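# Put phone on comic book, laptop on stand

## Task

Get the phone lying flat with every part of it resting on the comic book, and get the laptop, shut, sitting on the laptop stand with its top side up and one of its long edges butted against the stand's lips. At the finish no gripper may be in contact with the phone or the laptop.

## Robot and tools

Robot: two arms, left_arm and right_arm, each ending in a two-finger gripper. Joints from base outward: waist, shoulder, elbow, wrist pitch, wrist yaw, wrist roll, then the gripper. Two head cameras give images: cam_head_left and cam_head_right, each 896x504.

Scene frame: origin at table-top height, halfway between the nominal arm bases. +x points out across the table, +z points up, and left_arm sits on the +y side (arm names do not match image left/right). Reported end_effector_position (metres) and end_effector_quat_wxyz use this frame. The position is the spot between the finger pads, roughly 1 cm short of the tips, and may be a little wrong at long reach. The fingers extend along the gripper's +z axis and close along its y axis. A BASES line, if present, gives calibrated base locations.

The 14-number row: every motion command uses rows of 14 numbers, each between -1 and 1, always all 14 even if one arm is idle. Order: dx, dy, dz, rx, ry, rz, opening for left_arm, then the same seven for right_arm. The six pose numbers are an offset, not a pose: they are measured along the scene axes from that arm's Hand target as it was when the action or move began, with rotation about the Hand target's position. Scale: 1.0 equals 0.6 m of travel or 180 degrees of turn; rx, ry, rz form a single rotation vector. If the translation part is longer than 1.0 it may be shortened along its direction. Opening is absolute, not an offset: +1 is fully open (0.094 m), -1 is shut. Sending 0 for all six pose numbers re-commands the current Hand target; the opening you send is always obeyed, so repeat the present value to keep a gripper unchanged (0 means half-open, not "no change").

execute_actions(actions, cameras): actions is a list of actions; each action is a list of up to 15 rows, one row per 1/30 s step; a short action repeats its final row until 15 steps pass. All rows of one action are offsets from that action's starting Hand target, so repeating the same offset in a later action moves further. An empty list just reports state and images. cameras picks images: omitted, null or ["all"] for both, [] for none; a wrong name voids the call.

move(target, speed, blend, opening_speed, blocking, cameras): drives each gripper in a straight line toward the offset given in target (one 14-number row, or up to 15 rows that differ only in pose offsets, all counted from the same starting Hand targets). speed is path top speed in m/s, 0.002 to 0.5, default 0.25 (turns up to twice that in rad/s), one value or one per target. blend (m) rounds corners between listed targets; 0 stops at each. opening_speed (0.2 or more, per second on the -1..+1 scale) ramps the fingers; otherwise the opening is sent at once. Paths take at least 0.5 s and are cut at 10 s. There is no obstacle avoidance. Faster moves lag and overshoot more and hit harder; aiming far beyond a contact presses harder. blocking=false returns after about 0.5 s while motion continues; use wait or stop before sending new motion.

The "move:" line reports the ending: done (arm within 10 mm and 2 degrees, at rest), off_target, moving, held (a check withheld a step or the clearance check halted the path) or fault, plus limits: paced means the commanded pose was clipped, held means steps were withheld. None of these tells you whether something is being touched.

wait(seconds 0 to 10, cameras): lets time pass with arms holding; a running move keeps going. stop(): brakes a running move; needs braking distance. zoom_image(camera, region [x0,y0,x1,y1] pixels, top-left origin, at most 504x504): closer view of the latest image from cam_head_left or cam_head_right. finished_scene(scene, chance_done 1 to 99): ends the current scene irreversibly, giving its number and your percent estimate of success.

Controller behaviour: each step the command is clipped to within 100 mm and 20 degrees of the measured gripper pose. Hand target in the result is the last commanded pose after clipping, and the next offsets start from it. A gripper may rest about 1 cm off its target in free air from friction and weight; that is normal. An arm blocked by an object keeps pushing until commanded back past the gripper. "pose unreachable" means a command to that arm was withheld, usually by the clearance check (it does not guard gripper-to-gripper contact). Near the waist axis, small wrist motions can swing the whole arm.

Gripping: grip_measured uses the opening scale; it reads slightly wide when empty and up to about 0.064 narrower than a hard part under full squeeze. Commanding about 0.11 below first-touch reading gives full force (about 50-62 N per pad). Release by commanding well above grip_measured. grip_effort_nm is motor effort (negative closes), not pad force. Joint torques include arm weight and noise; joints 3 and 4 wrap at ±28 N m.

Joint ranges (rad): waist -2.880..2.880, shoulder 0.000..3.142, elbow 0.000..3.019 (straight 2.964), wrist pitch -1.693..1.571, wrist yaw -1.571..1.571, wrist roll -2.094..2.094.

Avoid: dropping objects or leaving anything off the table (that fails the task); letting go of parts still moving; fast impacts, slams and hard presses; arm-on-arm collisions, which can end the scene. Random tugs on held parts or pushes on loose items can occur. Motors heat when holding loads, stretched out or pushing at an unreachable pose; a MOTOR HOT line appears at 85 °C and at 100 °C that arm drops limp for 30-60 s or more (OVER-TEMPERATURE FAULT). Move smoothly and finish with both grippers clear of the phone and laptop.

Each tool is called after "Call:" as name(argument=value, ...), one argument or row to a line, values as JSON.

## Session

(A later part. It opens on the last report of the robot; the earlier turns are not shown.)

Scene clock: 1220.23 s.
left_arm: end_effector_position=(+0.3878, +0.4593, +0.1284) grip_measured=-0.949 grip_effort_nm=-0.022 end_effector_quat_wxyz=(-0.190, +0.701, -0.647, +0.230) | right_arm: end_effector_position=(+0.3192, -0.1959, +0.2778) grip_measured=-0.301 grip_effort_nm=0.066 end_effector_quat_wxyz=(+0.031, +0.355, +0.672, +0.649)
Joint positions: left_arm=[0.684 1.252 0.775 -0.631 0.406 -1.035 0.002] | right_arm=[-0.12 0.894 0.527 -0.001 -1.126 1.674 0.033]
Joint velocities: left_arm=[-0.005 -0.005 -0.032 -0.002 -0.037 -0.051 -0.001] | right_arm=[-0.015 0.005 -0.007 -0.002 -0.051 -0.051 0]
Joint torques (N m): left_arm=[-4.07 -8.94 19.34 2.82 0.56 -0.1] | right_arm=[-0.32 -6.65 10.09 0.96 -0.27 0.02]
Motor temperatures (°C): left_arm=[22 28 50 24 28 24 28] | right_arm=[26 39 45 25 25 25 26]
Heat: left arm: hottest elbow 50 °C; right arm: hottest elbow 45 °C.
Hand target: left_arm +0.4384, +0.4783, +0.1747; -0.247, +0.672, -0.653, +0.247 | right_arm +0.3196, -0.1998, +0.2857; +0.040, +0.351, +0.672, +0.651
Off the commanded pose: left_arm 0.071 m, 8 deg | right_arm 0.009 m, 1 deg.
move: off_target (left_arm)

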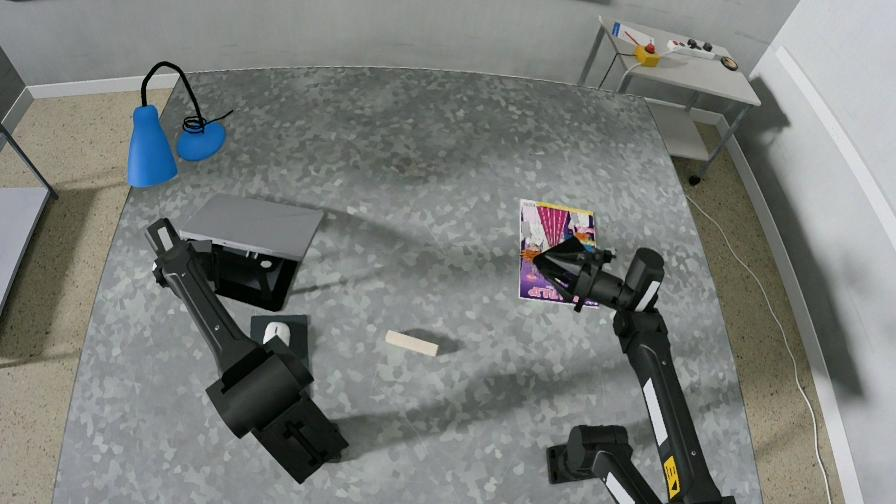

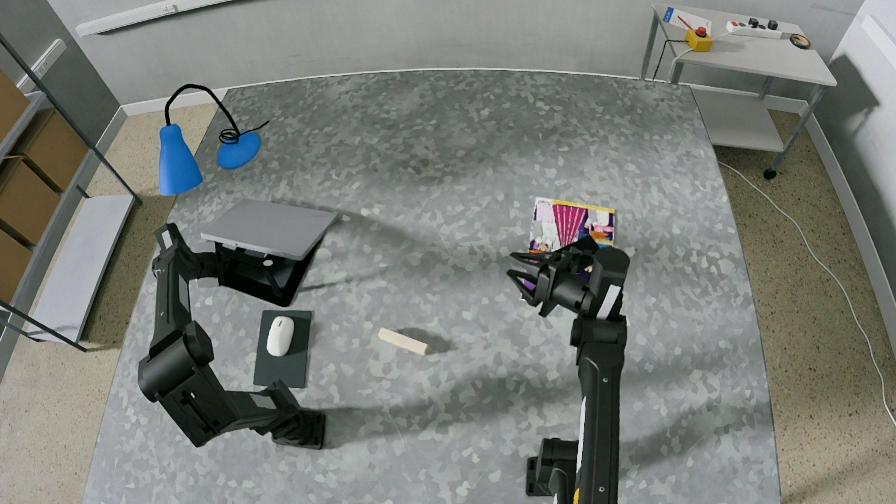

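Call:
move(
  target=[
    [-0.12, -0.01, 0.0, 0,0,0, -0.95, 0,0,0,0,0,0,-0.3],
    [-0.12, -0.01, 0.03, 0,0,0, -0.95, 0,0,0,0,0,0,-0.3],
  ],
  speed=0.08,
)

Call:
zoom_image(
  camera="cam_head_right",
  region=[150, 190, 330, 330],
)

Call:
zoom_image(
  camera="cam_head_left",
  region=[160, 190, 340, 330],
)

Scene clock: 1225.20 s.
left_arm: end_effector_position=(+0.3633, +0.4631, +0.1701) grip_measured=-0.949 grip_effort_nm=-0.017 end_effector_quat_wxyz=(-0.223, +0.680, -0.654, +0.247) | right_arm: end_effector_position=(+0.3192, -0.1959, +0.2778) grip_measured=-0.301 grip_effort_nm=0.066 end_effector_quat_wxyz=(+0.031, +0.355, +0.672, +0.649)
Joint positions: left_arm=[0.76 1.132 0.775 -0.711 0.477 -0.945 0.002] | right_arm=[-0.12 0.894 0.527 -0.001 -1.126 1.674 0.033]
Joint velocities: left_arm=[-0.015 0.015 -0.002 -0.002 0.007 -0.037 0] | right_arm=[0.005 -0.005 -0.007 -0.017 0.007 0.007 0]
Joint torques (N m): left_arm=[-0.56 -10.11 13.41 0.99 0.3 0.16] | right_arm=[-0.21 -6.71 10.09 0.96 -0.27 0.03]
Motor temperatures (°C): left_arm=[22 28 51 24 28 24 28] | right_arm=[26 39 45 25 25 25 26]
Heat: left arm: hottest elbow 51 °C; right arm: hottest elbow 45 °C.
Hand target: left_arm +0.3664, +0.4734, +0.1925; -0.247, +0.672, -0.653, +0.246 | right_arm +0.3196, -0.1998, +0.2857; +0.040, +0.351, +0.672, +0.651
Off the commanded pose: left_arm 0.025 m, 3 deg | right_arm 0.009 m, 1 deg.
move: off_target (left_arm)

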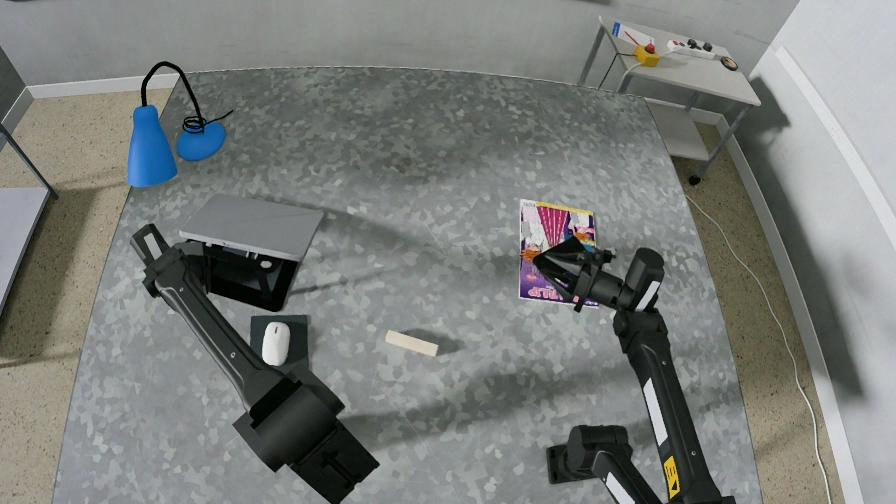

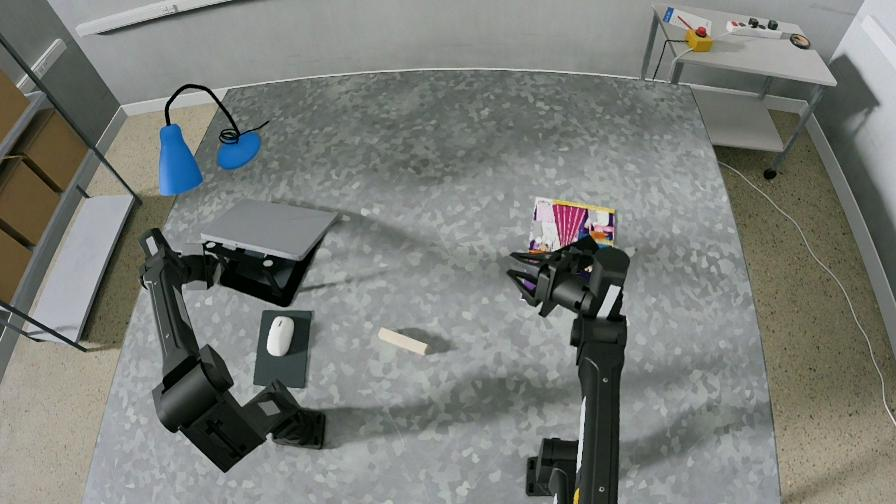

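Scaled by 2.800.

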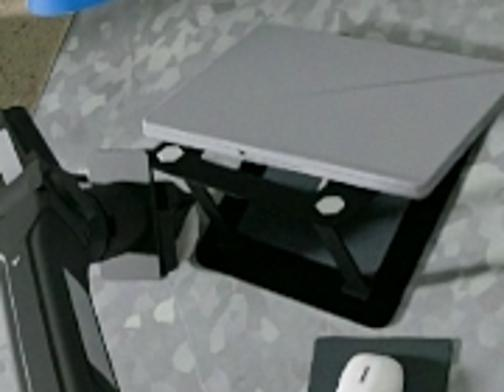

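Scaled by 2.800.

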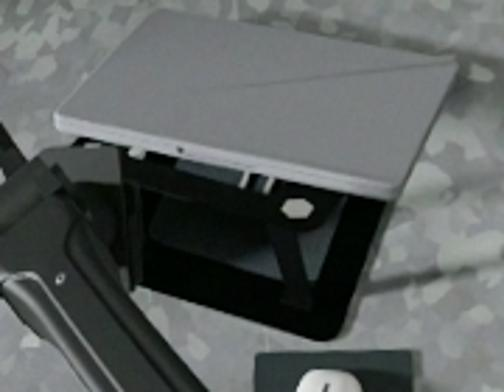

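Call:
move(
  target=[
    [0.055, 0.0, -0.01, 0,0,0, -0.95, 0,0,0,0,0,0,-0.3],
  ],
  speed=0.05,
  cameras=[],
)

Scene clock: 1231.00 s.
left_arm: end_effector_position=(+0.3767, +0.4593, +0.1596) grip_measured=-0.949 grip_effort_nm=-0.017 end_effector_quat_wxyz=(-0.217, +0.685, -0.652, +0.243) | right_arm: end_effector_position=(+0.3192, -0.1959, +0.2778) grip_measured=-0.301 grip_effort_nm=0.061 end_effector_quat_wxyz=(+0.031, +0.355, +0.672, +0.649)
Joint positions: left_arm=[0.719 1.167 0.775 -0.671 0.449 -0.991 0.002] | right_arm=[-0.12 0.894 0.527 -0.001 -1.126 1.674 0.033]
Joint velocities: left_arm=[0.015 0.015 0.007 -0.017 -0.095 0.051 0] | right_arm=[-0.024 0.005 0.017 -0.002 -0.007 -0.066 -0.001]
Joint torques (N m): left_arm=[-2.61 -7.88 16.16 1.72 0.04 0] | right_arm=[-0.32 -6.71 10.1 0.95 -0.27 0.02]
Motor temperatures (°C): left_arm=[22 28 51 24 28 24 27] | right_arm=[26 38 46 25 25 25 26]
Heat: left arm: hottest elbow 51 °C; right arm: hottest elbow 46 °C.
Hand target: left_arm +0.3995, +0.4728, +0.1866; -0.247, +0.672, -0.653, +0.246 | right_arm +0.3196, -0.1998, +0.2857; +0.040, +0.351, +0.672, +0.651
Off the commanded pose: left_arm 0.038 m, 4 deg | right_arm 0.009 m, 1 deg.
move: off_target (left_arm)
No camera images: "cameras" was empty.

Call:
move(
  target=[
    [0.06, 0.0, -0.015, 0,0,0, -0.95, 0,0,0,0,0,0,-0.3],
  ],
  speed=0.05,
)

Call:
zoom_image(
  camera="cam_head_right",
  region=[150, 190, 330, 330],
)

Scene clock: 1234.97 s.
left_arm: end_effector_position=(+0.4082, +0.4581, +0.1486) grip_measured=-0.949 grip_effort_nm=-0.022 end_effector_quat_wxyz=(-0.215, +0.686, -0.652, +0.241) | right_arm: end_effector_position=(+0.3192, -0.1959, +0.2778) grip_measured=-0.301 grip_effort_nm=0.066 end_effector_quat_wxyz=(+0.031, +0.355, +0.672, +0.649)
Joint positions: left_arm=[0.653 1.245 0.806 -0.603 0.412 -1.052 0.002] | right_arm=[-0.12 0.894 0.527 -0.001 -1.126 1.674 0.033]
Joint velocities: left_arm=[-0.005 -0.015 -0.012 0.002 -0.022 0.037 -0.002] | right_arm=[-0.005 0.005 0.002 -0.007 0.037 -0.007 -0.002]
Joint torques (N m): left_arm=[-2.49 -9.64 16.32 1.73 0.06 -0.04] | right_arm=[-0.21 -6.71 10.1 0.94 -0.27 0.03]
Motor temperatures (°C): left_arm=[22 28 51 24 28 24 27] | right_arm=[26 38 46 25 25 25 26]
Heat: left arm: hottest elbow 51 °C; right arm: hottest elbow 46 °C.
Hand target: left_arm +0.4355, +0.4722, +0.1776; -0.247, +0.672, -0.653, +0.247 | right_arm +0.3196, -0.1998, +0.2857; +0.040, +0.351, +0.672, +0.651
Off the commanded pose: left_arm 0.042 m, 4 deg | right_arm 0.009 m, 1 deg.
move: off_target (left_arm)

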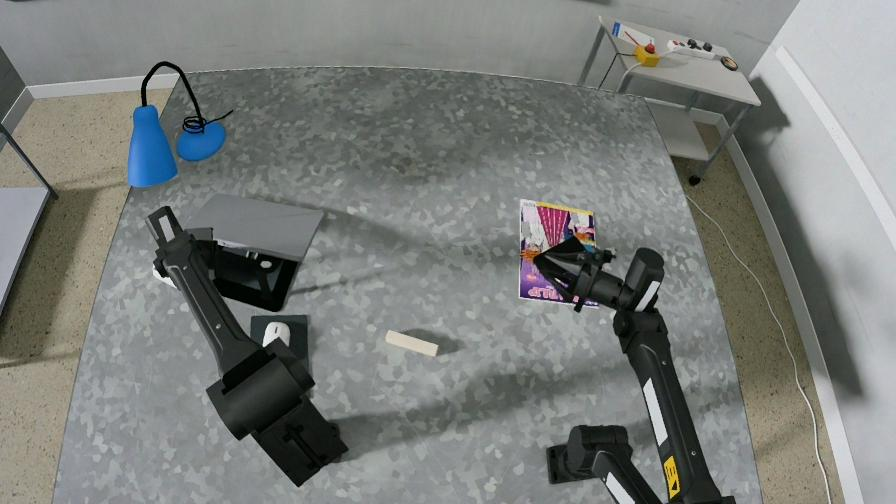

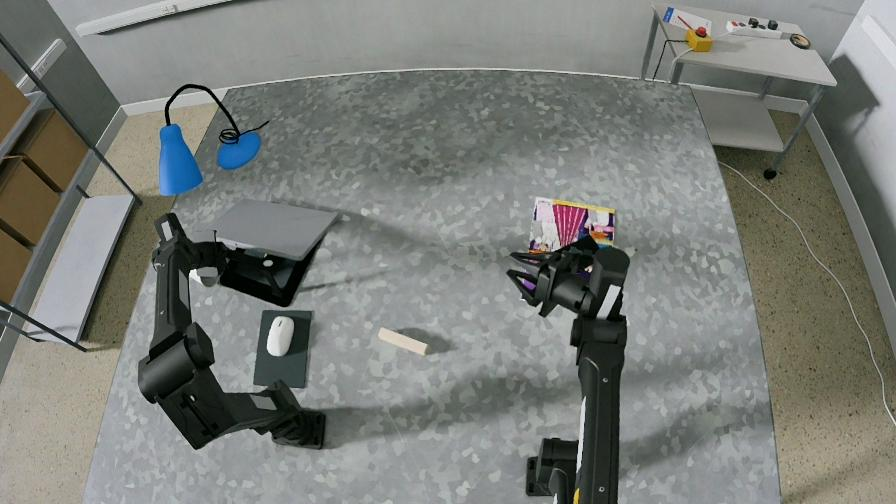

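Scaled by 2.800.

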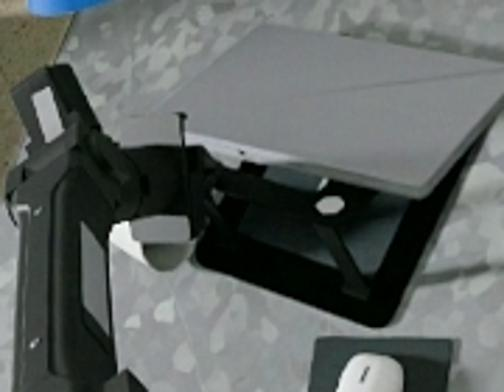

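Call:
move(
  target=[
    [0.03, 0.0, -0.012, 0,0,0, -0.95, 0,0,0,0,0,0,-0.3],
  ],
  speed=0.05,
)

Call:
zoom_image(
  camera="cam_head_right",
  region=[170, 190, 350, 330],
)

Call:
zoom_image(
  camera="cam_head_left",
  region=[160, 190, 340, 330],
)

Scene clock: 1242.23 s.
left_arm: end_effector_position=(+0.4254, +0.4585, +0.1419) grip_measured=-0.949 grip_effort_nm=-0.017 end_effector_quat_wxyz=(-0.215, +0.685, -0.653, +0.240) | right_arm: end_effector_position=(+0.3192, -0.1959, +0.2778) grip_measured=-0.301 grip_effort_nm=0.066 end_effector_quat_wxyz=(+0.031, +0.355, +0.672, +0.649)
Joint positions: left_arm=[0.623 1.291 0.825 -0.565 0.395 -1.078 0.002] | right_arm=[-0.12 0.894 0.527 -0.001 -1.126 1.674 0.033]
Joint velocities: left_arm=[-0.005 0.005 -0.002 0.002 0.007 0.066 -0.001] | right_arm=[0.015 0.005 -0.007 0.002 -0.007 -0.007 0]
Joint torques (N m): left_arm=[-2.55 -9.93 16.51 1.51 0.01 -0.05] | right_arm=[-0.26 -6.65 10.1 0.95 -0.27 0.02]
Motor temperatures (°C): left_arm=[22 28 51 24 28 24 27] | right_arm=[26 38 46 25 25 25 26]
Heat: left arm: hottest elbow 51 °C; right arm: hottest elbow 46 °C.
Hand target: left_arm +0.4535, +0.4721, +0.1706; -0.247, +0.672, -0.653, +0.247 | right_arm +0.3196, -0.1998, +0.2857; +0.040, +0.351, +0.672, +0.651
Off the commanded pose: left_arm 0.042 m, 4 deg | right_arm 0.009 m, 1 deg.
move: off_target (left_arm)

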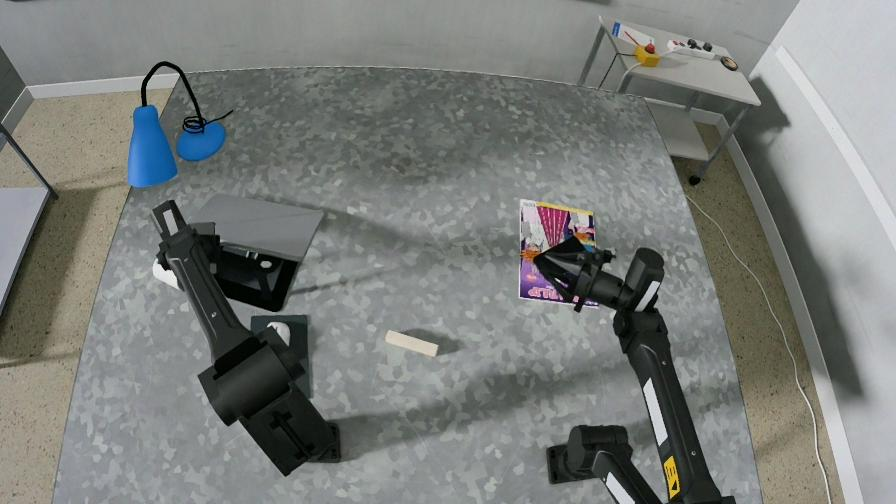

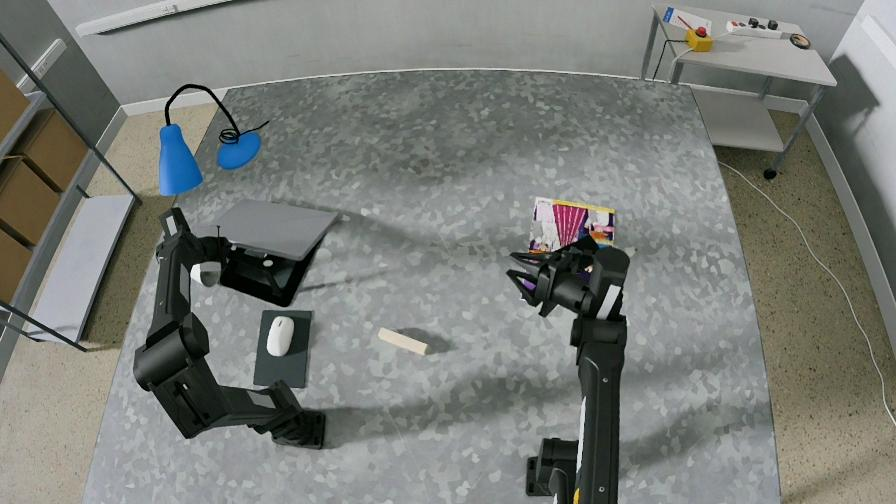

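Scaled by 2.800.

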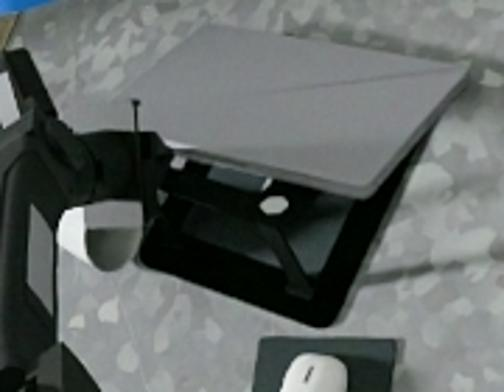

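Scaled by 2.800.

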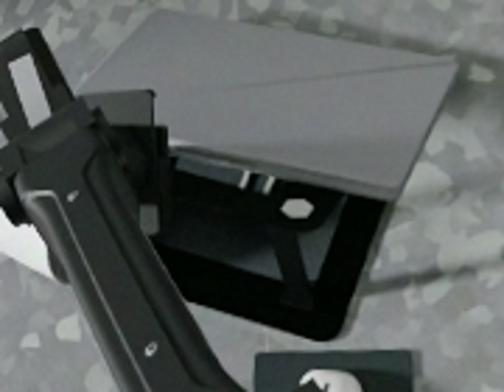

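Keep going with constant z.

Call:
move(
  target=[
    [0.03, 0.005, 0.0, 0,0,0, -0.95, 0,0,0,0,0,0,-0.3],
  ],
  speed=0.05,
)

Call:
zoom_image(
  camera="cam_head_right",
  region=[170, 190, 350, 330],
)

Call:
zoom_image(
  camera="cam_head_left",
  region=[160, 190, 340, 330],
)

Scene clock: 1244.83 s.
left_arm: end_effector_position=(+0.4339, +0.4645, +0.1402) grip_measured=-0.949 grip_effort_nm=-0.017 end_effector_quat_wxyz=(-0.213, +0.692, -0.649, +0.234) | right_arm: end_effector_position=(+0.3192, -0.1959, +0.2778) grip_measured=-0.301 grip_effort_nm=0.066 end_effector_quat_wxyz=(+0.031, +0.355, +0.672, +0.649)
Joint positions: left_arm=[0.616 1.321 0.851 -0.565 0.377 -1.096 0.002] | right_arm=[-0.12 0.894 0.527 -0.001 -1.126 1.674 0.033]
Joint velocities: left_arm=[-0.005 -0.015 -0.002 0.002 -0.007 -0.007 -0.001] | right_arm=[-0.015 0.005 -0.007 -0.002 -0.037 -0.007 -0.001]
Joint torques (N m): left_arm=[-3.72 -8.7 17.16 2.21 0.28 -0.01] | right_arm=[-0.21 -6.59 10.09 0.96 -0.27 0.03]
Motor temperatures (°C): left_arm=[22 28 51 24 28 24 27] | right_arm=[26 38 46 25 25 25 26]
Heat: left arm: hottest elbow 51 °C; right arm: hottest elbow 46 °C.
Hand target: left_arm +0.4714, +0.4747, +0.1705; -0.247, +0.672, -0.653, +0.247 | right_arm +0.3196, -0.1998, +0.2857; +0.040, +0.351, +0.672, +0.651
Off the commanded pose: left_arm 0.049 m, 5 deg | right_arm 0.009 m, 1 deg.
move: off_target (left_arm)

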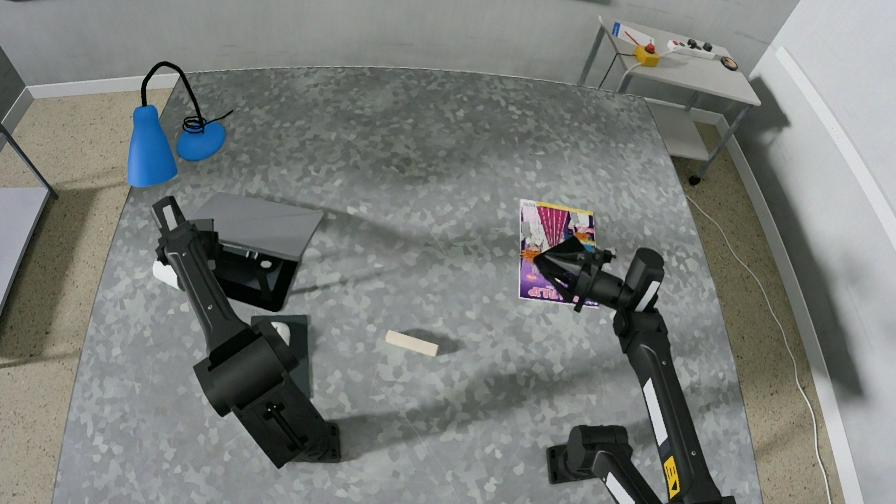

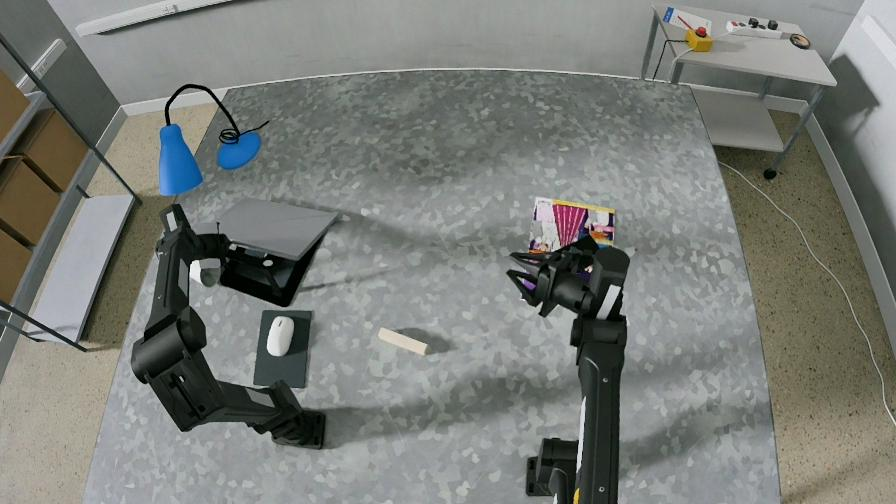

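Scaled by 2.800.

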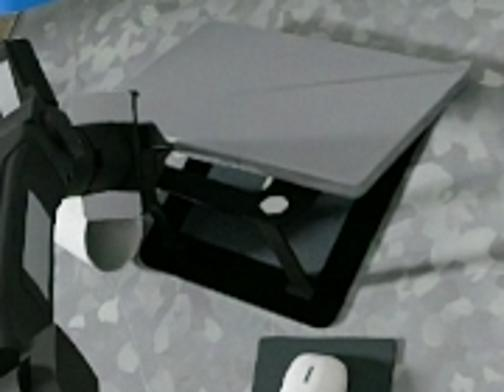

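Scaled by 2.800.

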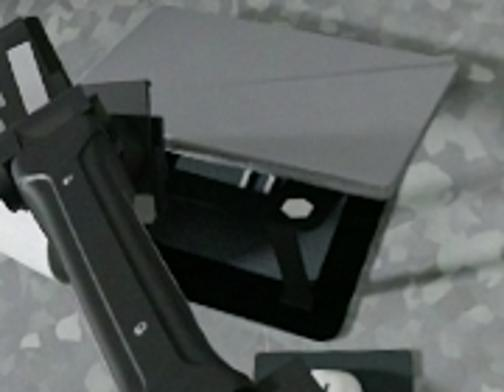

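Call:
move(
  target=[0.04,0,0.003,0,0,0,-0.95,0,0,0,0,0,0,-0.3],
  speed=0.05,
)

Call:
zoom_image(
  camera="cam_head_left",
  region=[160, 190, 340, 330],
)

Call:
zoom_image(
  camera="cam_head_right",
  region=[170, 190, 350, 330],
)

Scene clock: 1257.67 s.
left_arm: end_effector_position=(+0.4500, +0.4662, +0.1406) grip_measured=-0.949 grip_effort_nm=-0.017 end_effector_quat_wxyz=(-0.210, +0.696, -0.646, +0.231) | right_arm: end_effector_position=(+0.3192, -0.1959, +0.2778) grip_measured=-0.301 grip_effort_nm=0.066 end_effector_quat_wxyz=(+0.031, +0.355, +0.672, +0.649)
Joint positions: left_arm=[0.591 1.359 0.89 -0.565 0.356 -1.125 0.002] | right_arm=[-0.12 0.894 0.527 -0.001 -1.126 1.674 0.033]
Joint velocities: left_arm=[-0.015 -0.005 0.007 0.012 0.007 0.037 0] | right_arm=[0.005 -0.005 0.012 0.007 -0.051 -0.037 0]
Joint torques (N m): left_arm=[-4.6 -9.93 17.99 2.33 0.37 -0.01] | right_arm=[-0.32 -6.59 10.1 0.96 -0.27 0.02]
Motor temperatures (°C): left_arm=[22 28 53 24 28 24 27] | right_arm=[26 38 46 25 25 25 26]
Heat: left arm: hottest elbow 53 °C; right arm: hottest elbow 46 °C.
Hand target: left_arm +0.4955, +0.4744, +0.1723; -0.247, +0.672, -0.652, +0.247 | right_arm +0.3196, -0.1998, +0.2857; +0.040, +0.351, +0.672, +0.651
Off the commanded pose: left_arm 0.056 m, 5 deg | right_arm 0.009 m, 1 deg.
move: off_target (left_arm)

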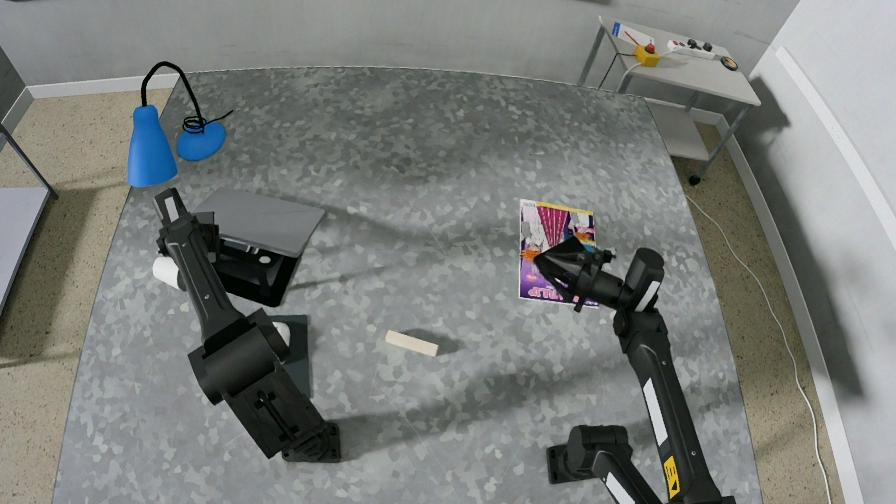

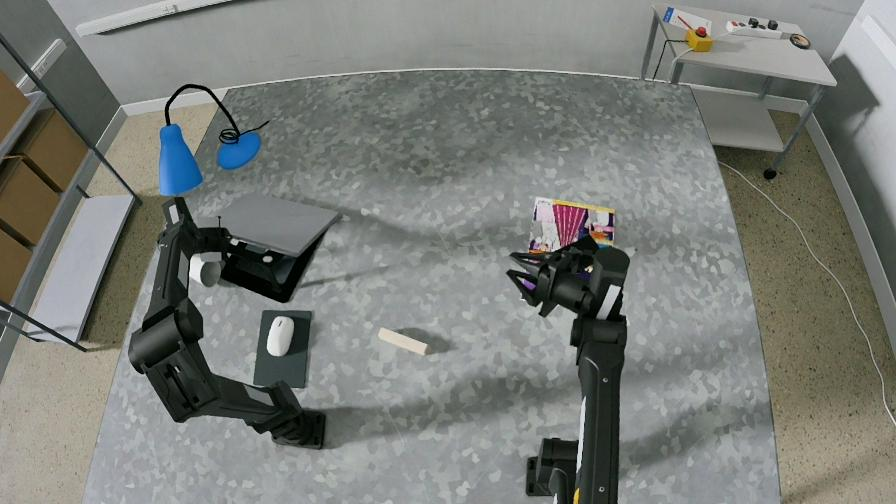

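Scaled by 2.800.

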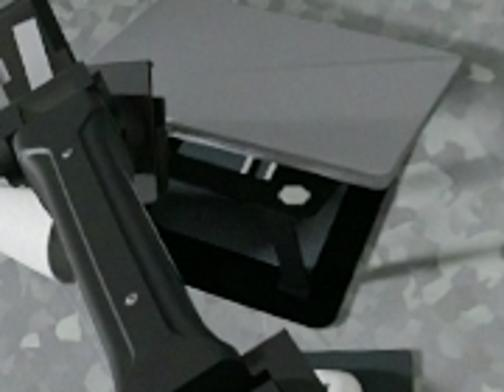

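Scaled by 2.800.

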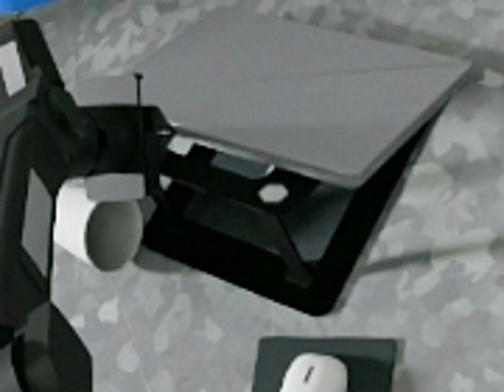

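Call:
move(
  target=[
    [-0.16,0,0.03,0,0,0,-0.95,0,0,0,0,0,0,-0.3],
    [-0.25,0,0.2,0,0,0,-0.95,0,0,0,0,0,0,-0.3],
  ],
  speed=0.15,
)

Call:
zoom_image(
  camera="cam_head_left",
  region=[160, 190, 340, 330],
)

Call:
zoom_image(
  camera="cam_head_right",
  region=[170, 190, 350, 330],
)

Call:
zoom_image(
  camera="cam_head_left",
  region=[190, 180, 330, 270],
)

Call:
zoom_image(
  camera="cam_head_right",
  region=[210, 185, 350, 275],
)

Scene clock: 1264.30 s.
left_arm: end_effector_position=(+0.3390, +0.4617, +0.2554) grip_measured=-0.949 grip_effort_nm=-0.017 end_effector_quat_wxyz=(-0.211, +0.684, -0.653, +0.248) | right_arm: end_effector_position=(+0.3192, -0.1959, +0.2778) grip_measured=-0.301 grip_effort_nm=0.061 end_effector_quat_wxyz=(+0.031, +0.355, +0.672, +0.649)
Joint positions: left_arm=[0.816 1.041 0.951 -1.03 0.505 -0.89 0.002] | right_arm=[-0.12 0.894 0.527 -0.001 -1.126 1.674 0.033]
Joint velocities: left_arm=[-0.015 -0.005 0.002 -0.007 -0.007 0.022 0] | right_arm=[-0.015 -0.005 -0.002 -0.012 -0.037 -0.007 0]
Joint torques (N m): left_arm=[-0.03 -8.12 17.54 0.73 0.39 0.18] | right_arm=[-0.26 -6.65 10.11 0.98 -0.27 0.03]
Motor temperatures (°C): left_arm=[22 28 53 24 28 24 27] | right_arm=[26 38 46 25 25 25 26]
Heat: left arm: hottest elbow 53 °C; right arm: hottest elbow 46 °C.
Hand target: left_arm +0.3460, +0.4772, +0.2920; -0.246, +0.672, -0.653, +0.246 | right_arm +0.3196, -0.1998, +0.2857; +0.040, +0.351, +0.672, +0.651
Off the commanded pose: left_arm 0.040 m, 4 deg | right_arm 0.009 m, 1 deg.
move: off_target (left_arm)

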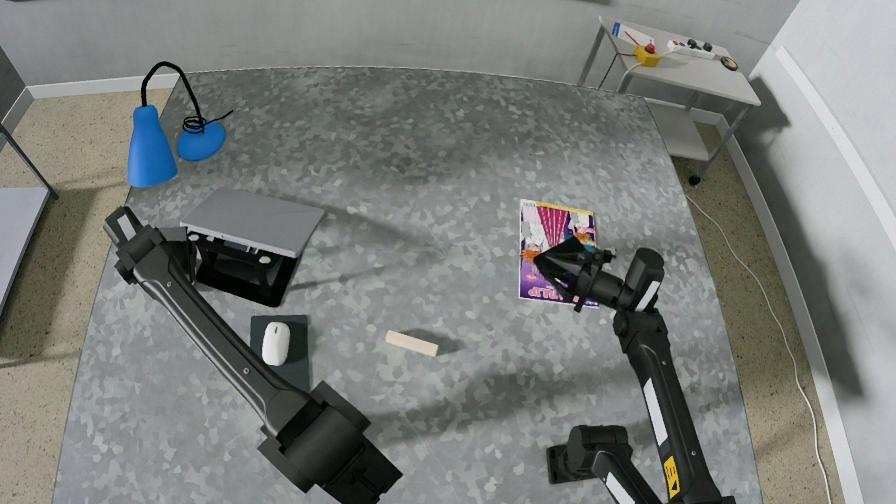

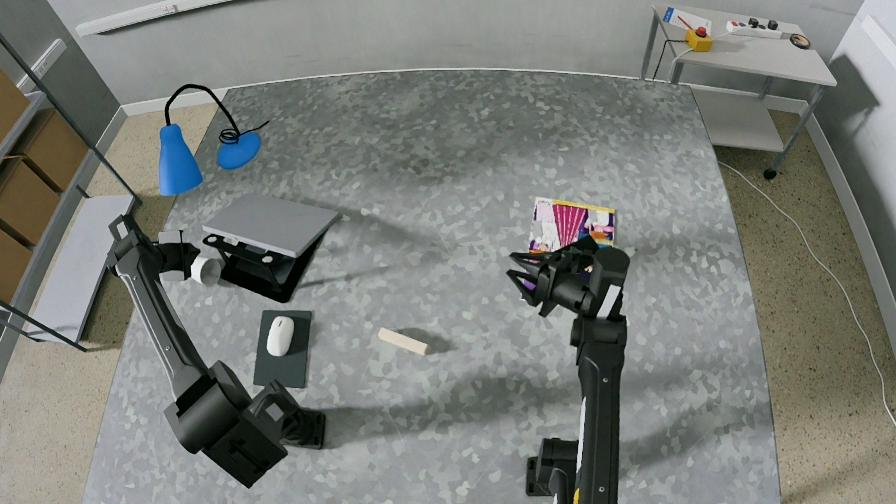

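Scaled by 2.800.

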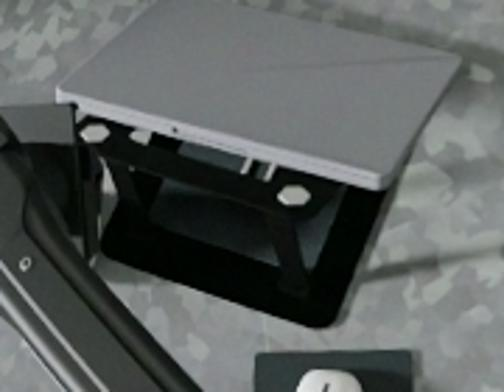

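Scaled by 2.800.

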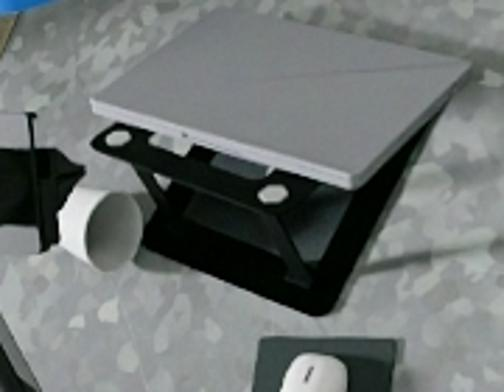

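Scaled by 3.600.

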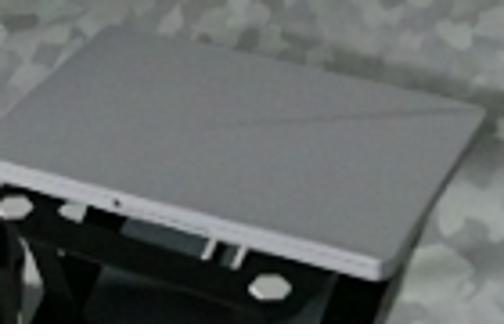

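Scaled by 3.600.

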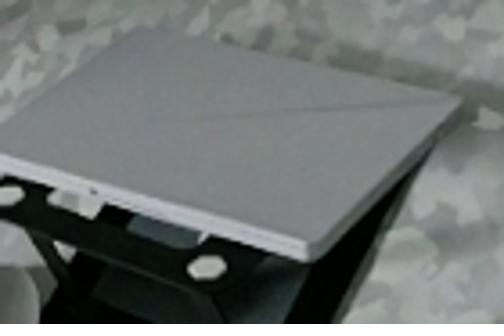

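Call:
zoom_image(
  camera="cam_head_left",
  region=[205, 180, 265, 215],
)

Call:
zoom_image(
  camera="cam_head_left",
  region=[270, 190, 340, 230],
)

Call:
zoom_image(
  camera="cam_head_right",
  region=[225, 185, 285, 220],
)

Call:
zoom_image(
  camera="cam_head_right",
  region=[290, 190, 350, 225],
)

Call:
zoom_image(
  camera="cam_head_left",
  region=[175, 215, 305, 275],
)

Call:
zoom_image(
  camera="cam_head_right",
  region=[195, 215, 325, 275],
)

Scaled by 8.400.

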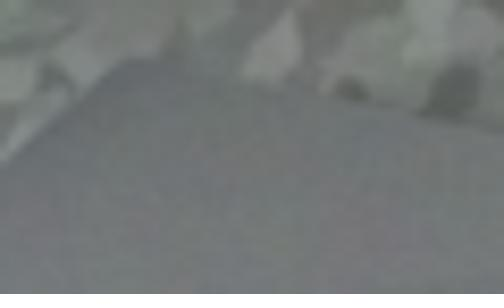

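Scaled by 7.200.

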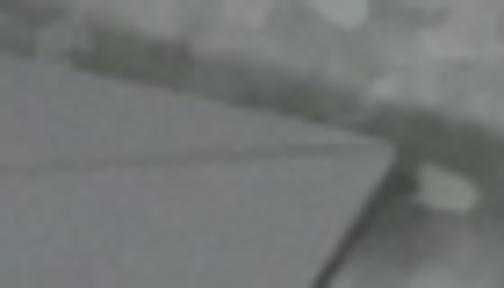

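Scaled by 8.400.

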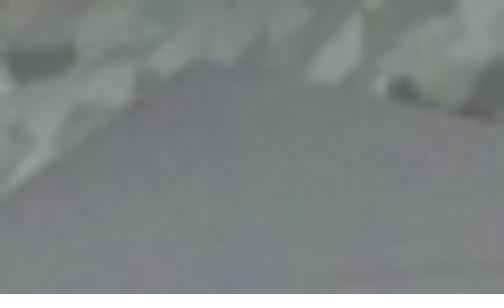

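Scaled by 8.400.

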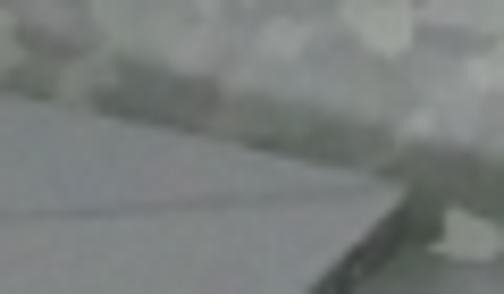

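Scaled by 3.877.

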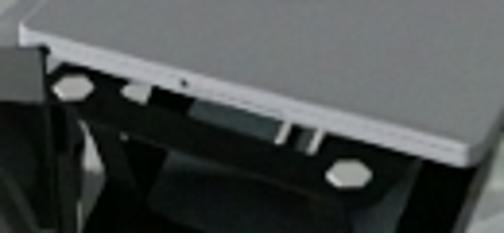

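Scaled by 3.877.

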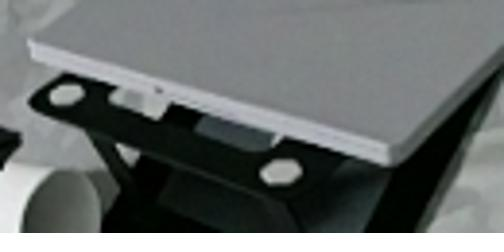

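Call:
move(
  target=[0,-0.004,-0.2,0,0,0,-0.95,0,0,0,0,0,0,-0.3],
  speed=0.12,
  cameras=[],
)

Scene clock: 1283.93 s.
left_arm: end_effector_position=(+0.3466, +0.4703, +0.1766) grip_measured=-0.949 grip_effort_nm=-0.022 end_effector_quat_wxyz=(-0.244, +0.671, -0.655, +0.247) | right_arm: end_effector_position=(+0.3192, -0.1959, +0.2778) grip_measured=-0.301 grip_effort_nm=0.066 end_effector_quat_wxyz=(+0.031, +0.355, +0.672, +0.649)
Joint positions: left_arm=[0.816 1.089 0.752 -0.712 0.505 -0.889 0.002] | right_arm=[-0.12 0.894 0.527 -0.001 -1.126 1.674 0.033]
Joint velocities: left_arm=[-0.005 -0.005 -0.007 -0.022 -0.051 -0.007 -0.002] | right_arm=[-0.005 -0.005 0.002 -0.022 -0.007 -0.051 -0.001]
Joint torques (N m): left_arm=[-1.55 -6.3 9.88 1.69 0.33 0.11] | right_arm=[-0.21 -6.71 10.11 0.95 -0.27 0.02]
Motor temperatures (°C): left_arm=[22 28 52 24 28 24 27] | right_arm=[26 38 46 25 25 25 26]
Heat: left arm: hottest elbow 52 °C; right arm: hottest elbow 46 °C.
Hand target: left_arm +0.3457, +0.4741, +0.1723; -0.247, +0.672, -0.653, +0.246 | right_arm +0.3196, -0.1998, +0.2857; +0.040, +0.351, +0.672, +0.651
Off the commanded pose: left_arm 0.006 m, 0 deg | right_arm 0.009 m, 1 deg.
move: done
No camera images: "cameras" was empty.

Call:
move(
  target=[0.1,0,0.013,0,0,0,-0.95,0,0,0,0,0,0,-0.3],
  speed=0.08,
  cameras=[],
)

Scene clock: 1287.50 s.
left_arm: end_effector_position=(+0.3801, +0.4579, +0.1513) grip_measured=-0.949 grip_effort_nm=-0.017 end_effector_quat_wxyz=(-0.215, +0.685, -0.652, +0.243) | right_arm: end_effector_position=(+0.3192, -0.1959, +0.2778) grip_measured=-0.301 grip_effort_nm=0.066 end_effector_quat_wxyz=(+0.031, +0.355, +0.672, +0.649)
Joint positions: left_arm=[0.708 1.183 0.765 -0.645 0.443 -1.001 0.002] | right_arm=[-0.12 0.894 0.527 -0.001 -1.126 1.674 0.033]
Joint velocities: left_arm=[-0.005 -0.005 0.002 0.007 -0.081 -0.037 0] | right_arm=[-0.005 0.005 -0.002 -0.002 -0.037 -0.022 -0.001]
Joint torques (N m): left_arm=[-2.37 -8.53 16.69 1.69 0.09 -0.03] | right_arm=[-0.26 -6.65 10.1 0.95 -0.27 0.03]
Motor temperatures (°C): left_arm=[22 28 52 24 28 24 27] | right_arm=[26 38 46 25 24 25 26]
Heat: left arm: hottest elbow 52 °C; right arm: hottest elbow 46 °C.
Hand target: left_arm +0.4056, +0.4733, +0.1802; -0.247, +0.673, -0.653, +0.246 | right_arm +0.3196, -0.1998, +0.2857; +0.040, +0.351, +0.672, +0.651
Off the commanded pose: left_arm 0.042 m, 4 deg | right_arm 0.009 m, 1 deg.
move: off_target (left_arm)
No camera images: "cameras" was empty.

Call:
move(
  target=[0.075,0.015,0.006,0,0,0,-0.95,0,0,0,0,0,0,-0.3],
  speed=0.06,
)

Call:
zoom_image(
  camera="cam_head_right",
  region=[170, 190, 350, 330],
)

Scene clock: 1290.70 s.
left_arm: end_effector_position=(+0.4235, +0.4661, +0.1526) grip_measured=-0.949 grip_effort_nm=-0.017 end_effector_quat_wxyz=(-0.212, +0.685, -0.654, +0.241) | right_arm: end_effector_position=(+0.3192, -0.1959, +0.2778) grip_measured=-0.301 grip_effort_nm=0.066 end_effector_quat_wxyz=(+0.031, +0.355, +0.672, +0.649)
Joint positions: left_arm=[0.644 1.29 0.857 -0.613 0.409 -1.057 0.002] | right_arm=[-0.12 0.894 0.527 -0.001 -1.126 1.674 0.033]
Joint velocities: left_arm=[-0.015 -0.005 -0.002 -0.017 -0.081 0.007 0] | right_arm=[-0.005 -0.005 -0.007 0.007 0.066 -0.051 0]
Joint torques (N m): left_arm=[-2.37 -10.29 16.81 1.94 0.06 0.03] | right_arm=[-0.26 -6.53 10.11 0.95 -0.27 0.02]
Motor temperatures (°C): left_arm=[22 28 52 24 28 24 27] | right_arm=[26 38 46 25 24 25 26]
Heat: left arm: hottest elbow 52 °C; right arm: hottest elbow 46 °C.
Hand target: left_arm +0.4509, +0.4817, +0.1839; -0.247, +0.672, -0.653, +0.247 | right_arm +0.3196, -0.1998, +0.2857; +0.040, +0.351, +0.672, +0.651
Off the commanded pose: left_arm 0.044 m, 4 deg | right_arm 0.009 m, 1 deg.
move: off_target (left_arm)

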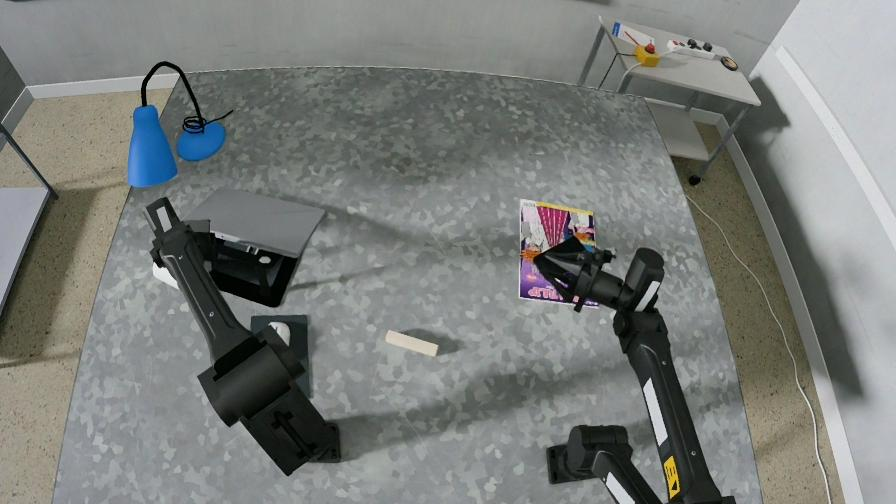

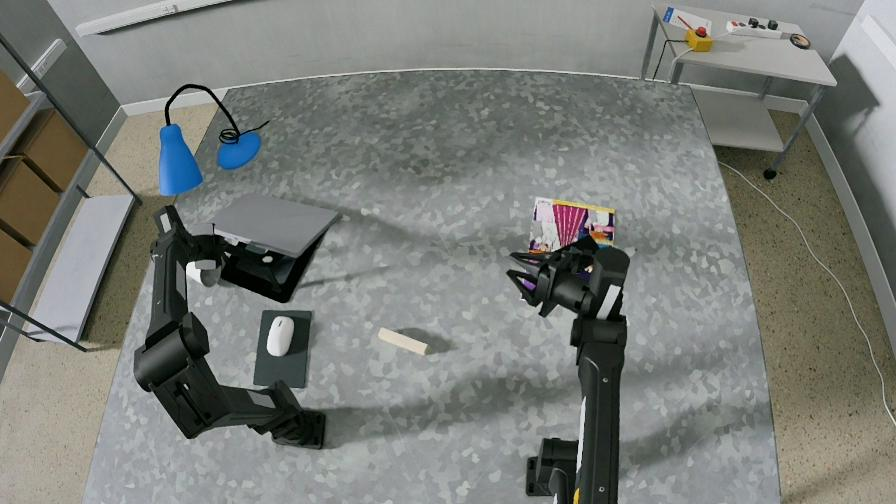

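Scaled by 2.800.

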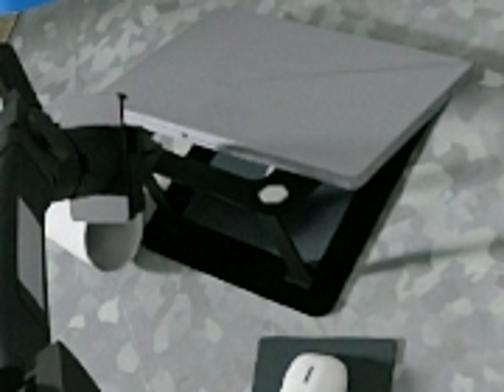

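Call:
move(
  target=[0.035,0,-0.025,0,0,0,-0.95,0,0,0,0,0,0,-0.3],
  speed=0.05,
  cameras=[],
)

Scene clock: 1293.53 s.
left_arm: end_effector_position=(+0.4435, +0.4682, +0.1406) grip_measured=-0.949 grip_effort_nm=-0.017 end_effector_quat_wxyz=(-0.215, +0.685, -0.653, +0.240) | right_arm: end_effector_position=(+0.3192, -0.1959, +0.2778) grip_measured=-0.301 grip_effort_nm=0.066 end_effector_quat_wxyz=(+0.031, +0.355, +0.672, +0.649)
Joint positions: left_arm=[0.615 1.348 0.873 -0.554 0.39 -1.086 0.002] | right_arm=[-0.12 0.894 0.527 -0.001 -1.126 1.674 0.033]
Joint velocities: left_arm=[-0.005 -0.005 0.012 0.007 -0.022 0.022 -0.001] | right_arm=[0.005 -0.015 -0.017 -0.017 0.007 -0.022 -0.001]
Joint torques (N m): left_arm=[-2.9 -10.4 16.36 1.8 0.01 -0.01] | right_arm=[-0.26 -6.71 10.09 0.96 -0.27 0.02]
Motor temperatures (°C): left_arm=[22 28 52 24 28 24 27] | right_arm=[26 38 46 25 24 25 26]
Heat: left arm: hottest elbow 52 °C; right arm: hottest elbow 46 °C.
Hand target: left_arm +0.4718, +0.4813, +0.1689; -0.247, +0.672, -0.653, +0.247 | right_arm +0.3196, -0.1998, +0.2857; +0.040, +0.351, +0.672, +0.651
Off the commanded pose: left_arm 0.042 m, 4 deg | right_arm 0.009 m, 1 deg.
move: off_target (left_arm)
No camera images: "cameras" was empty.

Now push.

Call:
move(
  target=[0.035,0,0.004,0,0,0,-0.95,0,0,0,0,0,0,-0.3],
  speed=0.05,
)

Call:
zoom_image(
  camera="cam_head_left",
  region=[160, 190, 340, 330],
)

Call:
zoom_image(
  camera="cam_head_right",
  region=[170, 190, 350, 330],
)

Scene clock: 1297.63 s.
left_arm: end_effector_position=(+0.4513, +0.4682, +0.1424) grip_measured=-0.949 grip_effort_nm=-0.022 end_effector_quat_wxyz=(-0.215, +0.690, -0.649, +0.237) | right_arm: end_effector_position=(+0.3192, -0.1959, +0.2778) grip_measured=-0.301 grip_effort_nm=0.071 end_effector_quat_wxyz=(+0.031, +0.355, +0.672, +0.649)
Joint positions: left_arm=[0.599 1.36 0.891 -0.555 0.374 -1.11 0.002] | right_arm=[-0.12 0.894 0.527 -0.001 -1.126 1.674 0.033]
Joint velocities: left_arm=[0.005 -0.005 0.007 -0.002 0.051 -0.007 0.001] | right_arm=[0.005 0.005 -0.002 -0.002 0.022 -0.037 0.002]
Joint torques (N m): left_arm=[-3.66 -8.64 18.61 2.15 0.05 -0.06] | right_arm=[-0.32 -6.71 10.11 0.96 -0.27 0.02]
Motor temperatures (°C): left_arm=[22 28 52 24 28 24 27] | right_arm=[26 38 47 25 24 25 26]
Heat: left arm: hottest elbow 52 °C; right arm: hottest elbow 47 °C.
Hand target: left_arm +0.4929, +0.4811, +0.1715; -0.247, +0.672, -0.652, +0.247 | right_arm +0.3196, -0.1998, +0.2857; +0.040, +0.351, +0.672, +0.651
Off the commanded pose: left_arm 0.052 m, 4 deg | right_arm 0.009 m, 1 deg.
move: off_target (left_arm)

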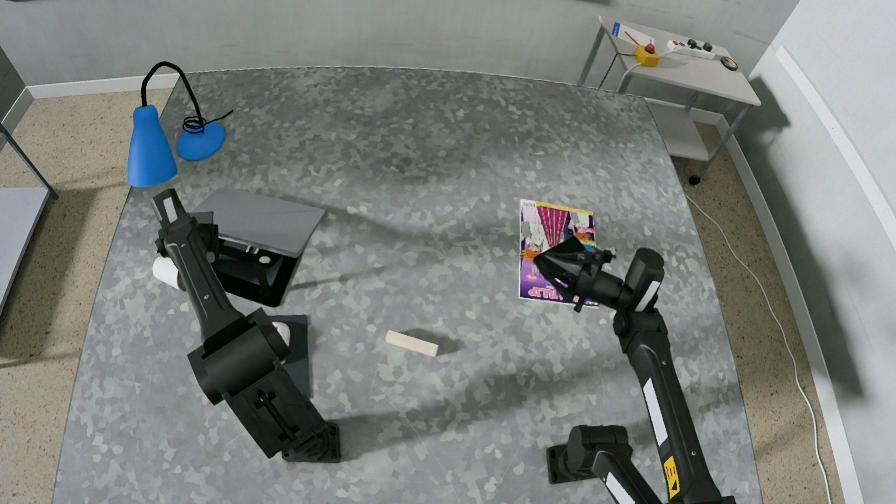

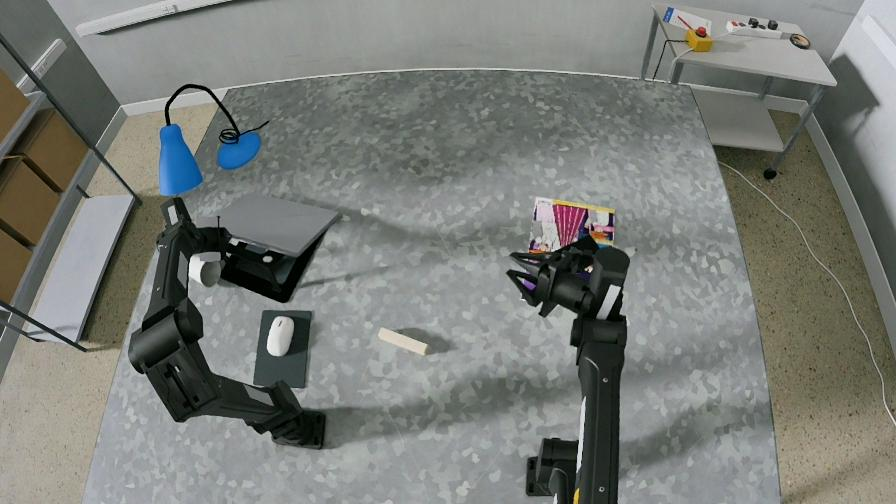

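Scaled by 2.800.

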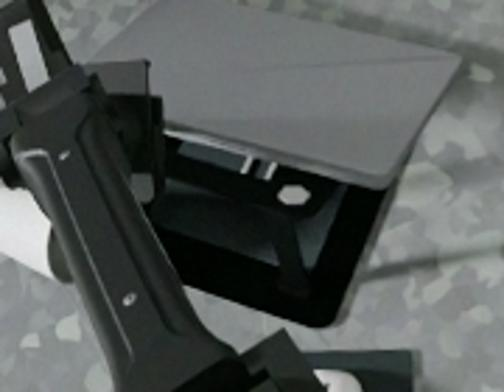

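Scaled by 2.800.

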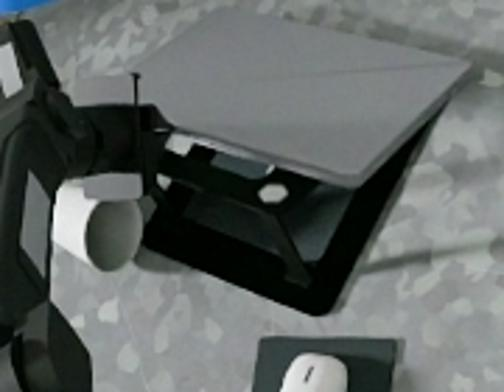

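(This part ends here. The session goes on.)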